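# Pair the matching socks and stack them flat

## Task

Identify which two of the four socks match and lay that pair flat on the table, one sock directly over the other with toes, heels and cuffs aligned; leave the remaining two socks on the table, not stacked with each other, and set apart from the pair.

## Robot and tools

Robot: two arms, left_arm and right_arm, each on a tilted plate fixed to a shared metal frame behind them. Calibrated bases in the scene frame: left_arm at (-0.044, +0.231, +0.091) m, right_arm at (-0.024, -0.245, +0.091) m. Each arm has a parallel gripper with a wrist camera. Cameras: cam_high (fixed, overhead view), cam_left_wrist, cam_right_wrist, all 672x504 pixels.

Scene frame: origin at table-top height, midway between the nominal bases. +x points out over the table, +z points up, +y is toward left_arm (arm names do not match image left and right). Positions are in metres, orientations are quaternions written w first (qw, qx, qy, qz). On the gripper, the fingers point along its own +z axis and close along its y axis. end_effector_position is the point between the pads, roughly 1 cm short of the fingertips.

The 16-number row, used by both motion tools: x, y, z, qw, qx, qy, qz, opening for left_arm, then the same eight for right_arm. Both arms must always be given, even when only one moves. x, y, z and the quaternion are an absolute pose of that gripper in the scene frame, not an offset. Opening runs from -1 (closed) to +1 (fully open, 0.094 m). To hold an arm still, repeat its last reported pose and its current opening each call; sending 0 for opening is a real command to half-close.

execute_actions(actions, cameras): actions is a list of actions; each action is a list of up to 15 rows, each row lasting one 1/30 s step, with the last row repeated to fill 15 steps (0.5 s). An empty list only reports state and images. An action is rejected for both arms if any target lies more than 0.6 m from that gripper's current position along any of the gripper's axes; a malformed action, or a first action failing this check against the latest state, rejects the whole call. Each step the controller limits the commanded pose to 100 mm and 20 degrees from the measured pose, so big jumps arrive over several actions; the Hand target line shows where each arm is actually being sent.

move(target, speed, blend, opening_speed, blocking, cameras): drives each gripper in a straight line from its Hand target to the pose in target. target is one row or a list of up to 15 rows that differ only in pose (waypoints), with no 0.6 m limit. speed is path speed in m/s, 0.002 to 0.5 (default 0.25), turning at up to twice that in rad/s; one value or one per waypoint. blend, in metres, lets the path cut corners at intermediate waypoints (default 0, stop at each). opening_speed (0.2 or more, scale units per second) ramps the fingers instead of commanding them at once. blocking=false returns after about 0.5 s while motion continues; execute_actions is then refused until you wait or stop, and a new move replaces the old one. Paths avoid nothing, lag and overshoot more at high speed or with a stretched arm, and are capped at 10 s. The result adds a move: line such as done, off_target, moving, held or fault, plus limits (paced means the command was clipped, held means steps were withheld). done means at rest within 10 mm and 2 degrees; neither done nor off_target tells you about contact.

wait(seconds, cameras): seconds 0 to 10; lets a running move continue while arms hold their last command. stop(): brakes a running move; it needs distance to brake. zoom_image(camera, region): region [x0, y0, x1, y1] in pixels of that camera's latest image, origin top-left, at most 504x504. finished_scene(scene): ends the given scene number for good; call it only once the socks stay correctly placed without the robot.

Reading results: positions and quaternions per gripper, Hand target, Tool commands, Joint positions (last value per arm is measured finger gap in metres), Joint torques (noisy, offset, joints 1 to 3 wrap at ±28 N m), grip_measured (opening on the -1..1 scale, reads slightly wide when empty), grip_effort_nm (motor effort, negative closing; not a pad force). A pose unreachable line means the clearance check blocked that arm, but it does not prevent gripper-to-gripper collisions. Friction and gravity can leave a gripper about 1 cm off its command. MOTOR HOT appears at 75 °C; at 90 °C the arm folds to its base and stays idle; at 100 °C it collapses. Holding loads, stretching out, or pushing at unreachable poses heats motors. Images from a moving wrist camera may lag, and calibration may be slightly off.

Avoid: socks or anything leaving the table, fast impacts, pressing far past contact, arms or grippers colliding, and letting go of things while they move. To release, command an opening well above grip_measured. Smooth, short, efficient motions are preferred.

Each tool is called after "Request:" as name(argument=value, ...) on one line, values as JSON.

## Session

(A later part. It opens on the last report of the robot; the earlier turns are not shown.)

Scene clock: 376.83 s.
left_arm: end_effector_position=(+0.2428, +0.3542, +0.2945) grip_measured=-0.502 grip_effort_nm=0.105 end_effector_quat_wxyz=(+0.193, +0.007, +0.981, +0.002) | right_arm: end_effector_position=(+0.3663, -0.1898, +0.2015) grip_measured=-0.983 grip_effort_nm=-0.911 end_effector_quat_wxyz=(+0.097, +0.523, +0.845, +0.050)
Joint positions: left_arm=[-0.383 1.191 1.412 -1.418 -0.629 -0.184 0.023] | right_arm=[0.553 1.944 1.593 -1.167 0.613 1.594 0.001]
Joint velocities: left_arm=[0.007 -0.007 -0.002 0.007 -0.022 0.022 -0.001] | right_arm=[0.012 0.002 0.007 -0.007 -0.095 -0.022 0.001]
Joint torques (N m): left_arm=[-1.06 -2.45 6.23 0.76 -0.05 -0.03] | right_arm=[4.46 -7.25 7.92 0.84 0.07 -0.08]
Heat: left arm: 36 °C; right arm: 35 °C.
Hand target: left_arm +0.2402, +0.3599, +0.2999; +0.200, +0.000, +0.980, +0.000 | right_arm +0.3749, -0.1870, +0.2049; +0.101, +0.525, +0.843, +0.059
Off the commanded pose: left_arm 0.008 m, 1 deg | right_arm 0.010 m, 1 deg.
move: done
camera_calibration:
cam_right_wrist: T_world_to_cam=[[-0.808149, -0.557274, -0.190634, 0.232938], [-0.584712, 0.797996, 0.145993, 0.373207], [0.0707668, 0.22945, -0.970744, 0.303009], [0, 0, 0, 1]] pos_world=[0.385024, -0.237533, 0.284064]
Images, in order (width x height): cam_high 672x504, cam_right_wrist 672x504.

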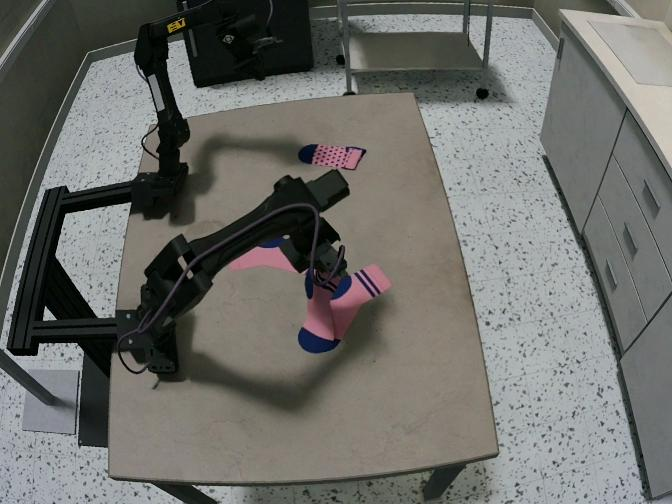

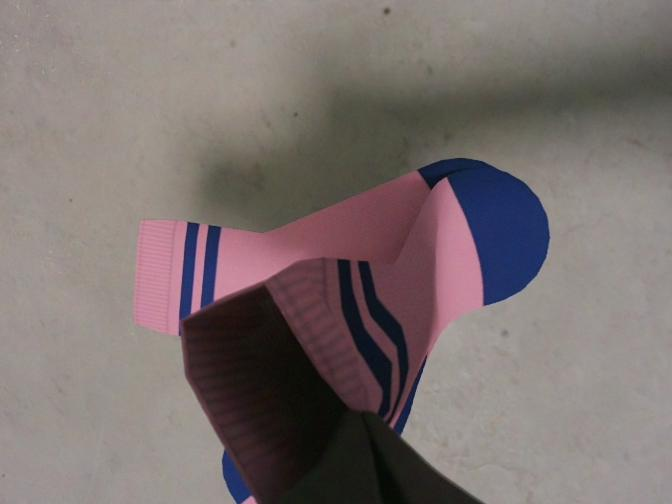

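Request:
move(target=[[0.24,0.36,0.30,0.2,0,0.98,0,-0.5,0.43,-0.14,0.155,0.04,0.528,0.848,0.03,-1],[0.24,0.36,0.30,0.2,0,0.98,0,-0.5,0.474,-0.10,0.095,0,0.53,0.848,0,-1]], speed=0.1, blend=0.02, cameras=["cam_right_wrist","cam_high"])

Request:
zoom_image(camera="cam_high", region=[290, 240, 410, 360])

Scene clock: 383.33 s.
left_arm: end_effector_position=(+0.2428, +0.3542, +0.2945) grip_measured=-0.502 grip_effort_nm=0.100 end_effector_quat_wxyz=(+0.193, +0.007, +0.981, +0.002) | right_arm: end_effector_position=(+0.4768, -0.1036, +0.1007) grip_measured=-0.983 grip_effort_nm=-0.916 end_effector_quat_wxyz=(+0.017, +0.537, +0.843, +0.020)
Joint positions: left_arm=[-0.383 1.191 1.412 -1.418 -0.629 -0.184 0.023] | right_arm=[0.446 2.876 2.811 -1.547 0.508 1.581 0.001]
Joint velocities: left_arm=[-0.017 0.002 0.002 -0.037 0.007 -0.007 0.001] | right_arm=[0.002 0.007 0.002 0.007 -0.051 0.007 -0.001]
Joint torques (N m): left_arm=[-1.01 -2.32 6.08 0.76 -0.04 -0.01] | right_arm=[7.2 -12.3 7.23 0.28 -0.03 -0.07]
Heat: left arm: 36 °C; right arm: 35 °C.
Hand target: left_arm +0.2402, +0.3599, +0.2999; +0.200, +0.000, +0.980, +0.000 | right_arm +0.4725, -0.1004, +0.0939; +0.011, +0.529, +0.848, +0.012
Off the commanded pose: left_arm 0.008 m, 1 deg | right_arm 0.007 m, 3 deg.
joint sent to its limit (right arm) — joint 4 (wrist pitch), lower limit. The joint targets still meet the commanded pose.
move: off_target (right_arm)
camera_calibration:
cam_right_wrist: T_world_to_cam=[[-0.843481, -0.532429, -0.0711292, 0.358412], [-0.53034, 0.804405, 0.267718, 0.346218], [-0.0853241, 0.263537, -0.960868, 0.254458], [0, 0, 0, 1]] pos_world=[0.507638, -0.15473, 0.177306]
Images, in order (width x height): cam_high 672x504, cam_right_wrist 672x504.

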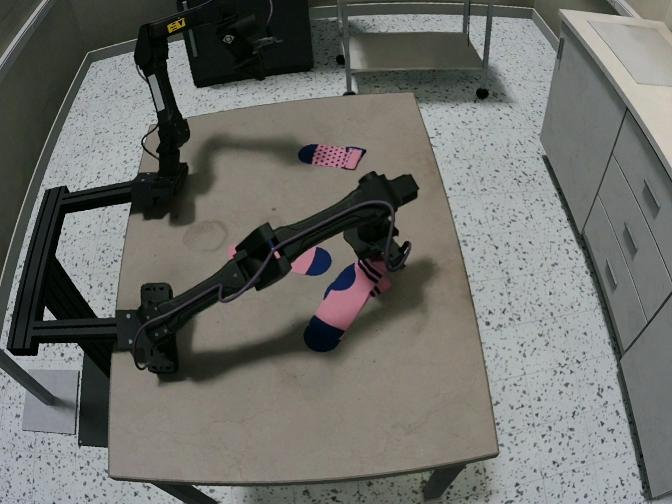

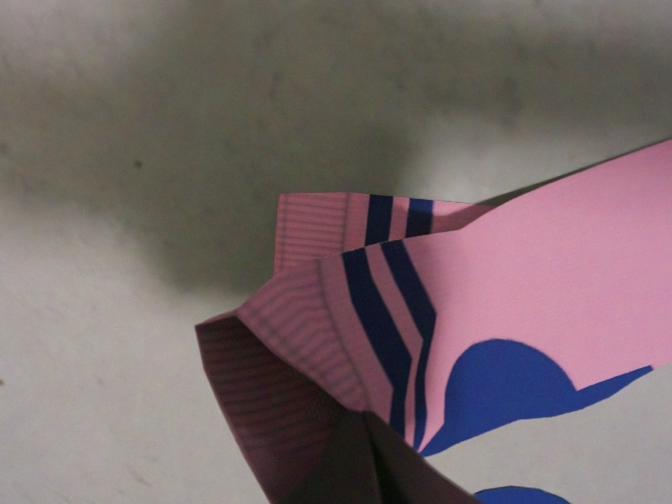

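Scaled by 4.200.

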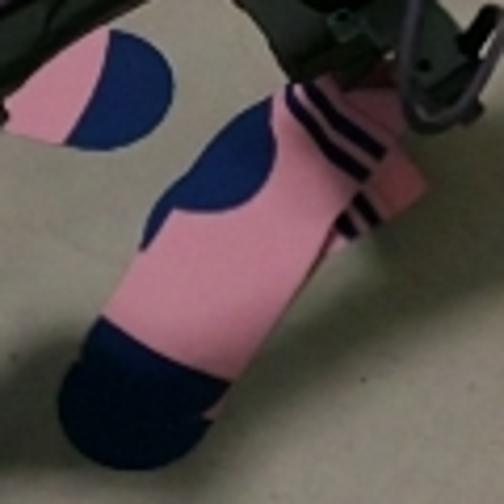

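Request:
move(target=[[0.24,0.36,0.30,0.2,0,0.98,0,-0.5,0.43,-0.14,0.18,0.04,0.528,0.848,0.03,-1],[0.24,0.36,0.30,0.2,0,0.98,0,-0.5,0.36,-0.20,0.26,0.1267,0.524,0.8385,0.0792,-1],[0.24,0.36,0.30,0.2,0,0.98,0,-0.5,0.312,-0.253,0.27,0.1267,0.524,0.8385,0.0792,-1]], speed=0.15, blend=0.02, cameras=[])

Request:
wait(seconds=1, cameras=["cam_high"])

Request:
move(target=[[0.24,0.36,0.30,0.2,0,0.98,0,-0.5,0.312,-0.253,0.225,0.1,0.524,0.84,0.06,-1],[0.24,0.36,0.30,0.2,0,0.98,0,-0.5,0.365,-0.21,0.205,0.1,0.524,0.84,0.06,-1]], speed=0.1, blend=0.01, cameras=["cam_high"])

Request:
zoom_image(camera="cam_high", region=[290, 240, 410, 360])

Request:
move(target=[[0.24,0.36,0.30,0.2,0,0.98,0,-0.5,0.42,-0.163,0.155,0.04,0.528,0.848,0.03,-1],[0.24,0.36,0.30,0.2,0,0.98,0,-0.5,0.464,-0.123,0.095,0,0.53,0.848,0,-1]], speed=0.1, blend=0.02, cameras=["cam_right_wrist","cam_high"])

Request:
zoom_image(camera="cam_high", region=[290, 240, 410, 360])

Scene clock: 402.67 s.
left_arm: end_effector_position=(+0.2428, +0.3542, +0.2945) grip_measured=-0.502 grip_effort_nm=0.105 end_effector_quat_wxyz=(+0.193, +0.007, +0.981, +0.002) | right_arm: end_effector_position=(+0.3196, -0.2486, +0.2749) grip_measured=-0.983 grip_effort_nm=-0.911 end_effector_quat_wxyz=(+0.124, +0.535, +0.830, +0.097)
Joint positions: left_arm=[-0.383 1.191 1.412 -1.418 -0.629 -0.184 0.023] | right_arm=[0.603 1.621 1.527 -1.329 0.623 1.623 0.001]
Joint velocities: left_arm=[-0.012 -0.022 -0.007 -0.051 -0.022 -0.051 0.001] | right_arm=[0.002 -0.007 -0.017 -0.037 -0.051 0.007 -0.001]
Joint torques (N m): left_arm=[-0.92 -2.58 6.15 0.73 -0.06 -0.01] | right_arm=[3.45 -6.11 4.05 0.7 0.22 -0.08]
Heat: left arm: 36 °C; right arm: 37 °C.
Hand target: left_arm +0.2402, +0.3599, +0.2999; +0.200, +0.000, +0.980, +0.000 | right_arm +0.3125, -0.2535, +0.2711; +0.125, +0.525, +0.838, +0.082
Off the commanded pose: left_arm 0.008 m, 1 deg | right_arm 0.010 m, 3 deg.
move: off_target (right_arm)
No camera images: "cameras" was empty.

Scene clock: 403.67 s.
left_arm: end_effector_position=(+0.2428, +0.3542, +0.2945) grip_measured=-0.502 grip_effort_nm=0.110 end_effector_quat_wxyz=(+0.193, +0.007, +0.981, +0.002) | right_arm: end_effector_position=(+0.3196, -0.2486, +0.2749) grip_measured=-0.983 grip_effort_nm=-0.911 end_effector_quat_wxyz=(+0.124, +0.535, +0.830, +0.097)
Joint positions: left_arm=[-0.383 1.191 1.412 -1.418 -0.629 -0.184 0.023] | right_arm=[0.603 1.621 1.527 -1.329 0.623 1.622 0.001]
Joint velocities: left_arm=[-0.007 -0.022 -0.002 -0.022 -0.051 0.051 0.001] | right_arm=[0.002 -0.007 -0.002 -0.022 -0.066 -0.037 0]
Joint torques (N m): left_arm=[-0.92 -2.4 6.22 0.76 -0.05 -0.04] | right_arm=[3.45 -6 4.04 0.7 0.21 -0.09]
Heat: left arm: 36 °C; right arm: 37 °C.
Hand target: left_arm +0.2402, +0.3599, +0.2999; +0.200, +0.000, +0.980, +0.000 | right_arm +0.3125, -0.2535, +0.2711; +0.125, +0.526, +0.838, +0.082
Tool commands: left_gripper/opening=-0.5 right_gripper/opening=-1.0
Off the commanded pose: left_arm 0.008 m, 1 deg | right_arm 0.010 m, 3 deg.
wait: 1.00 s; at rest by 0.17 s
Images, in order (width x height): cam_high 672x504.

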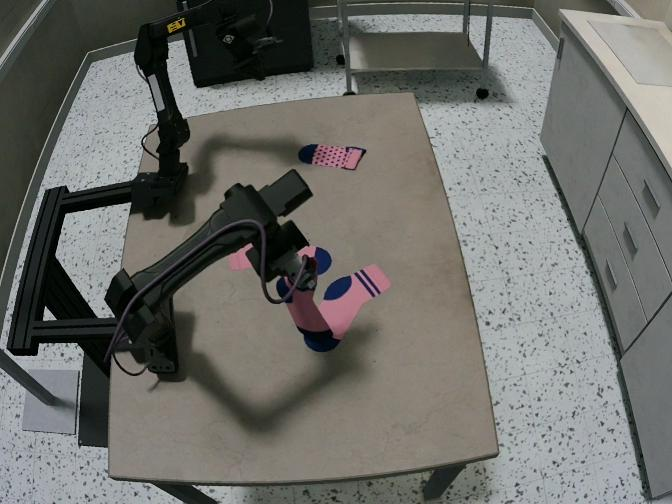

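Scene clock: 405.23 s.
left_arm: end_effector_position=(+0.2428, +0.3542, +0.2945) grip_measured=-0.502 grip_effort_nm=0.100 end_effector_quat_wxyz=(+0.193, +0.007, +0.981, +0.002) | right_arm: end_effector_position=(+0.3556, -0.2121, +0.2001) grip_measured=-0.983 grip_effort_nm=-0.916 end_effector_quat_wxyz=(+0.095, +0.522, +0.846, +0.049)
Joint positions: left_arm=[-0.383 1.191 1.412 -1.418 -0.629 -0.184 0.023] | right_arm=[0.52 1.86 1.511 -1.151 0.61 1.552 0.001]
Joint velocities: left_arm=[0.007 0.007 -0.007 -0.037 -0.081 -0.007 0] | right_arm=[-0.007 0.002 -0.022 0.007 -0.022 0.051 0]
Joint torques (N m): left_arm=[-0.75 -2.41 6.12 0.74 -0.04 0] | right_arm=[4.15 -6.74 8.09 0.87 0.06 -0.08]
Heat: left arm: 36 °C; right arm: 37 °C.
Hand target: left_arm +0.2402, +0.3599, +0.2999; +0.200, +0.000, +0.980, +0.000 | right_arm +0.3655, -0.2098, +0.2049; +0.101, +0.525, +0.843, +0.059
Off the commanded pose: left_arm 0.008 m, 1 deg | right_arm 0.011 m, 2 deg.
move: off_target (right_arm)
Images, in order (width x height): cam_high 672x504.

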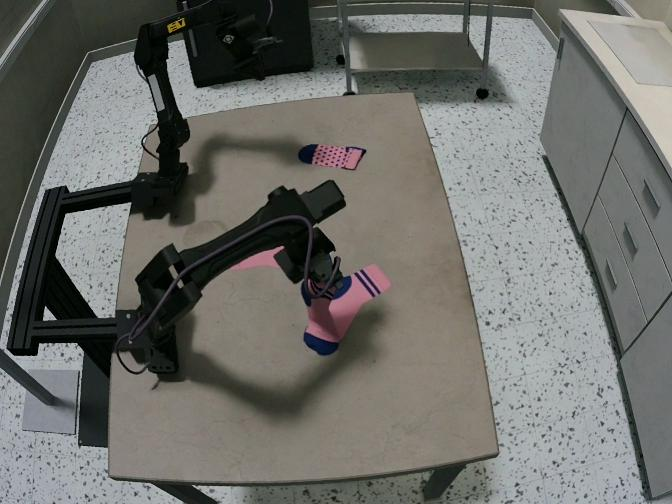

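Scaled by 4.200.

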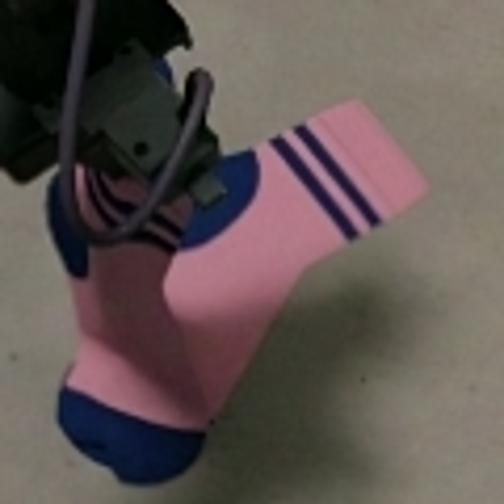

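Scene clock: 407.90 s.
left_arm: end_effector_position=(+0.2428, +0.3542, +0.2945) grip_measured=-0.502 grip_effort_nm=0.105 end_effector_quat_wxyz=(+0.193, +0.007, +0.981, +0.002) | right_arm: end_effector_position=(+0.4664, -0.1269, +0.1015) grip_measured=-0.983 grip_effort_nm=-0.911 end_effector_quat_wxyz=(+0.009, +0.531, +0.847, +0.007)
Joint positions: left_arm=[-0.383 1.191 1.412 -1.418 -0.629 -0.184 0.023] | right_arm=[0.419 2.703 2.508 -1.436 0.51 1.552 0.001]
Joint velocities: left_arm=[-0.017 -0.017 -0.017 0.007 0.022 -0.007 0.001] | right_arm=[0.022 -0.012 0.007 -0.051 -0.066 0.007 0]
Joint torques (N m): left_arm=[-0.96 -2.65 6.16 0.72 -0.03 -0.03] | right_arm=[6.97 -11.47 7.47 0.17 -0.04 0.09]
Heat: left arm: 36 °C; right arm: 37 °C.
Hand target: left_arm +0.2402, +0.3599, +0.2999; +0.200, +0.000, +0.980, +0.000 | right_arm +0.4632, -0.1229, +0.0941; +0.002, +0.529, +0.849, -0.001
Off the commanded pose: left_arm 0.008 m, 1 deg | right_arm 0.008 m, 1 deg.
move: done
camera_calibration:
cam_right_wrist: T_world_to_cam=[[-0.836926, -0.54577, -0.0411087, 0.329501], [-0.535014, 0.799969, 0.271679, 0.360428], [-0.115388, 0.249369, -0.96151, 0.272799], [0, 0, 0, 1]] pos_world=[0.50008, -0.176526, 0.177924]
Images, in order (width x height): cam_high 672x504, cam_right_wrist 672x504.

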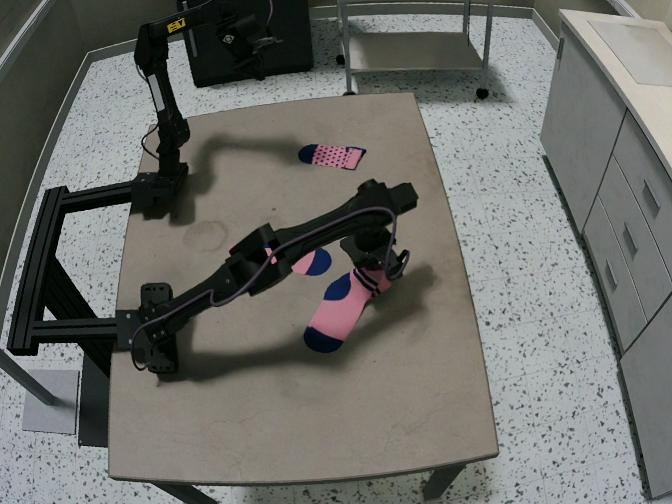

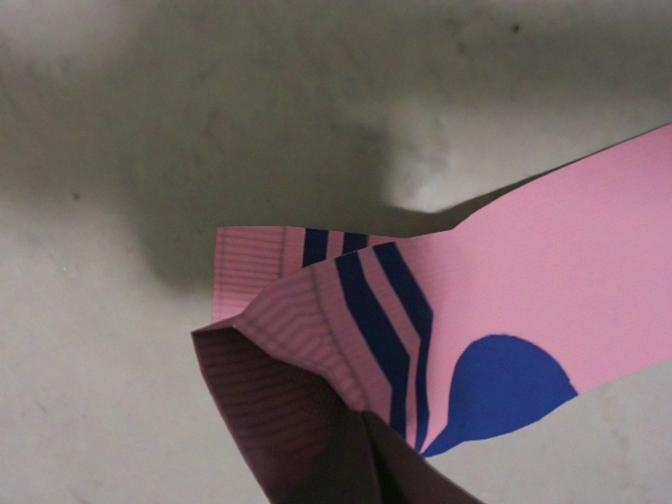

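Scaled by 4.200.

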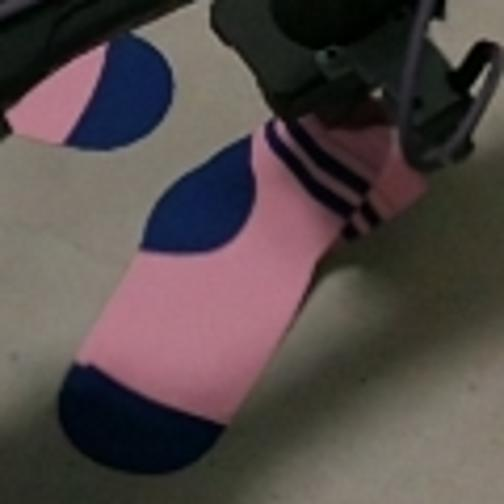

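Request:
move(target=[[0.24,0.36,0.30,0.2,0,0.98,0,-0.5,0.482,-0.103,0.055,0,0.53,0.848,0,-1],[0.24,0.36,0.30,0.2,0,0.98,0,-0.5,0.490,-0.090,0.016,0,0.53,0.848,0,-1]], speed=0.08, blend=0.01, cameras=["cam_right_wrist","cam_high"])

Request:
zoom_image(camera="cam_high", region=[290, 240, 410, 360])

Scene clock: 413.07 s.
left_arm: end_effector_position=(+0.2428, +0.3542, +0.2945) grip_measured=-0.502 grip_effort_nm=0.100 end_effector_quat_wxyz=(+0.193, +0.007, +0.981, +0.002) | right_arm: end_effector_position=(+0.4887, -0.0974, +0.0261) grip_measured=-0.983 grip_effort_nm=-0.916 end_effector_quat_wxyz=(+0.010, +0.533, +0.846, +0.012)
Joint positions: left_arm=[-0.383 1.191 1.412 -1.418 -0.629 -0.184 0.023] | right_arm=[0.378 3.029 2.858 -1.427 0.507 1.504 0.001]
Joint velocities: left_arm=[0.007 -0.012 0.012 0.037 -0.037 -0.007 0.001] | right_arm=[-0.002 0.022 -0.002 0.022 -0.007 0.007 -0.001]
Joint torques (N m): left_arm=[-1.01 -2.47 6.34 0.74 -0.03 -0.01] | right_arm=[7.43 -12.53 7.05 0.62 -0.01 -0.08]
Heat: left arm: 36 °C; right arm: 37 °C.
Hand target: left_arm +0.2402, +0.3599, +0.2999; +0.200, +0.000, +0.980, +0.000 | right_arm +0.4889, -0.0906, +0.0161; +0.011, +0.530, +0.848, +0.014
Off the commanded pose: left_arm 0.008 m, 1 deg | right_arm 0.013 m, 2 deg.
elbow stopped short (right arm): the move would have taken joint 3 (elbow) straighter than the controller allows.
move: off_target (right_arm)
camera_calibration:
cam_right_wrist: T_world_to_cam=[[-0.83907, -0.541691, -0.0503197, 0.362821], [-0.533148, 0.80037, 0.274154, 0.368291], [-0.108232, 0.256863, -0.960368, 0.192764], [0, 0, 0, 1]] pos_world=[0.521649, -0.147746, 0.102413]
Images, in order (width x height): cam_high 672x504, cam_right_wrist 672x504.

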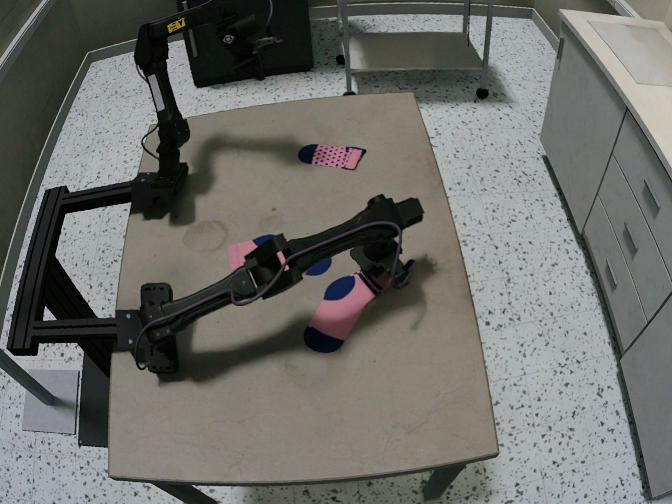

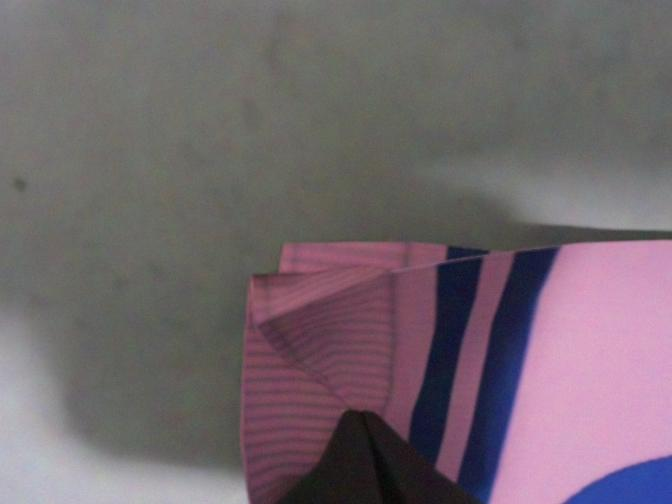

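Scaled by 4.200.

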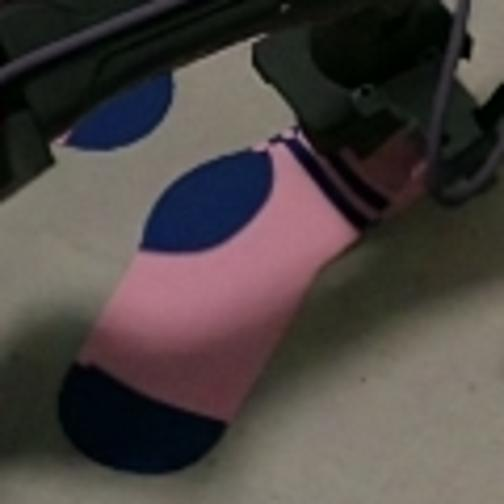

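Request:
move(target=[0.24,0.36,0.30,0.2,0,0.98,0,-0.5,0.490,-0.092,0.014,0,0.53,0.848,0,-0.5], opening_speed=0.6, cameras=[])

Request:
move(target=[[0.24,0.36,0.30,0.2,0,0.98,0,-0.5,0.485,-0.092,0.08,0,0.53,0.848,0,-0.5],[0.24,0.36,0.30,0.2,0,0.98,0,-0.5,0.34,-0.14,0.25,0.02,0.383,0.924,0.01,-0.5]], speed=0.2, blend=0.03)

Request:
zoom_image(camera="cam_high", region=[290, 240, 410, 360])

Request:
zoom_image(camera="cam_right_wrist", region=[80, 0, 560, 260])

Scene clock: 417.70 s.
left_arm: end_effector_position=(+0.2428, +0.3542, +0.2945) grip_measured=-0.502 grip_effort_nm=0.110 end_effector_quat_wxyz=(+0.193, +0.007, +0.981, +0.002) | right_arm: end_effector_position=(+0.4899, -0.0975, +0.0259) grip_measured=-0.502 grip_effort_nm=0.090 end_effector_quat_wxyz=(+0.011, +0.533, +0.846, +0.013)
Joint positions: left_arm=[-0.383 1.191 1.412 -1.418 -0.629 -0.184 0.023] | right_arm=[0.377 3.029 2.858 -1.422 0.507 1.5 0.023]
Joint velocities: left_arm=[0.002 -0.012 -0.017 -0.022 0.051 -0.037 -0.001] | right_arm=[0.007 0.007 -0.007 -0.022 0.022 -0.051 -0.002]
Joint torques (N m): left_arm=[-0.88 -2.52 6.22 0.71 -0.06 -0.02] | right_arm=[7.13 -12.29 7.06 0.57 -0.02 -0.07]
Heat: left arm: 36 °C; right arm: 38 °C.
Hand target: left_arm +0.2402, +0.3599, +0.2999; +0.200, +0.000, +0.980, +0.000 | right_arm +0.4890, -0.0924, +0.0142; +0.009, +0.530, +0.848, +0.013
Off the commanded pose: left_arm 0.008 m, 1 deg | right_arm 0.013 m, 2 deg.
elbow stopped short (right arm): the move would have taken joint 3 (elbow) straighter than the controller allows.
move: off_target (right_arm)
No camera images: "cameras" was empty.

Scene clock: 419.77 s.
left_arm: end_effector_position=(+0.2428, +0.3542, +0.2945) grip_measured=-0.502 grip_effort_nm=0.110 end_effector_quat_wxyz=(+0.193, +0.007, +0.981, +0.002) | right_arm: end_effector_position=(+0.3487, -0.1366, +0.2455) grip_measured=-0.502 grip_effort_nm=0.100 end_effector_quat_wxyz=(+0.027, +0.395, +0.918, +0.027)
Joint positions: left_arm=[-0.383 1.191 1.412 -1.418 -0.629 -0.184 0.023] | right_arm=[0.679 2.167 2.007 -1.549 0.487 1.509 0.023]
Joint velocities: left_arm=[-0.017 -0.007 -0.012 -0.007 0.066 0.066 0] | right_arm=[-0.007 -0.002 -0.007 -0.007 0.037 -0.037 0]
Joint torques (N m): left_arm=[-0.88 -2.47 6.17 0.77 -0.03 0] | right_arm=[6.09 -11.25 4.04 0.31 -0.01 -0.07]
Heat: left arm: 36 °C; right arm: 39 °C.
Hand target: left_arm +0.2402, +0.3599, +0.2999; +0.200, +0.000, +0.980, +0.000 | right_arm +0.3403, -0.1391, +0.2495; +0.025, +0.383, +0.923, +0.023
Off the commanded pose: left_arm 0.008 m, 1 deg | right_arm 0.010 m, 3 deg.
elbow stopped short (right arm): the move would have taken joint 3 (elbow) straighter than the controller allows.
joint sent to its limit (right arm) — joint 4 (wrist pitch), lower limit. The joint targets still meet the commanded pose.
move: off_target (right_arm)
camera_calibration:
cam_left_wrist: T_world_to_cam=[[0.0963805, -0.994483, 0.0414138, 0.318156], [-0.986133, -0.101053, -0.131644, 0.357311], [0.135103, -0.0281516, -0.990432, 0.355513], [0, 0, 0, 1]] pos_world=[0.273662, 0.362517, 0.385973]
cam_right_wrist: T_world_to_cam=[[-0.629388, -0.772082, -0.0880943, 0.139894], [-0.7649, 0.595518, 0.245531, 0.324722], [-0.137108, 0.221917, -0.965378, 0.404891], [0, 0, 0, 1]] pos_world=[0.391941, -0.175221, 0.323468]

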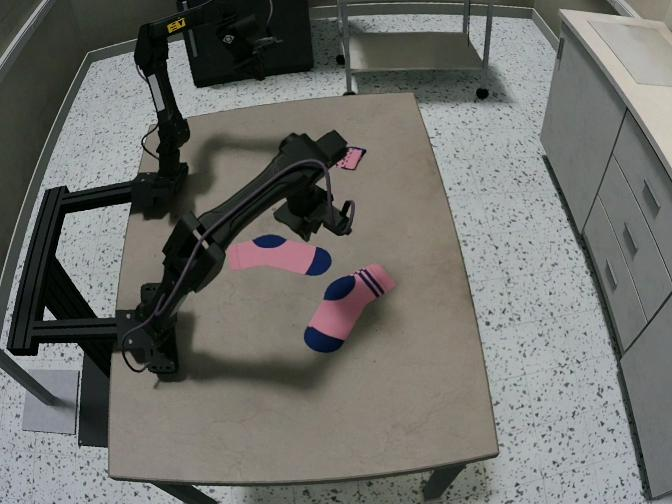

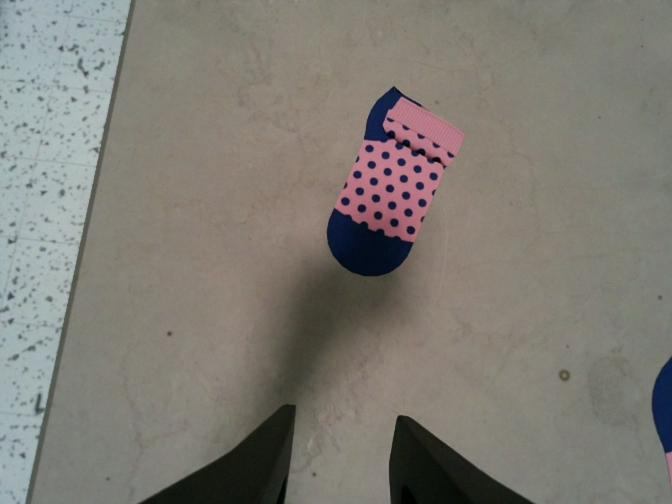

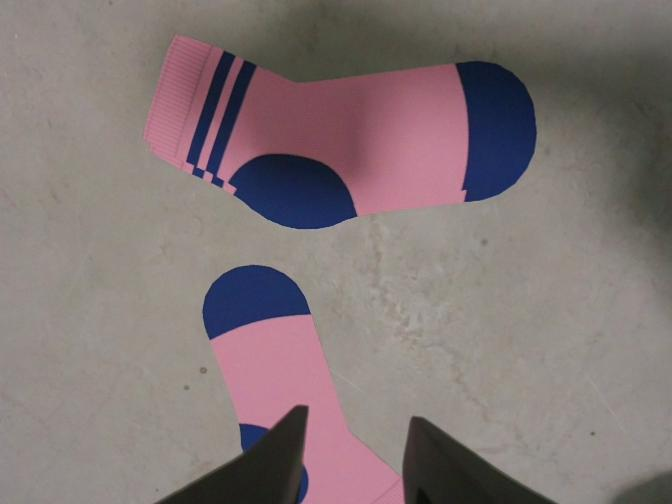

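Scaled by 4.200.

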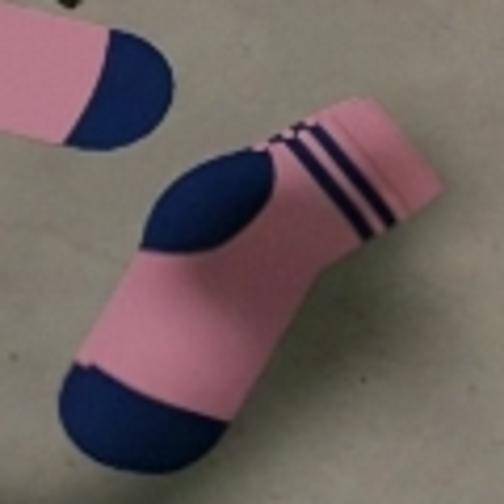

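Scaled by 1.050.

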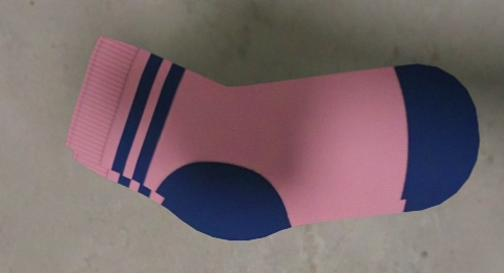

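Request:
finished_scene(scene=2)

The scene is finished.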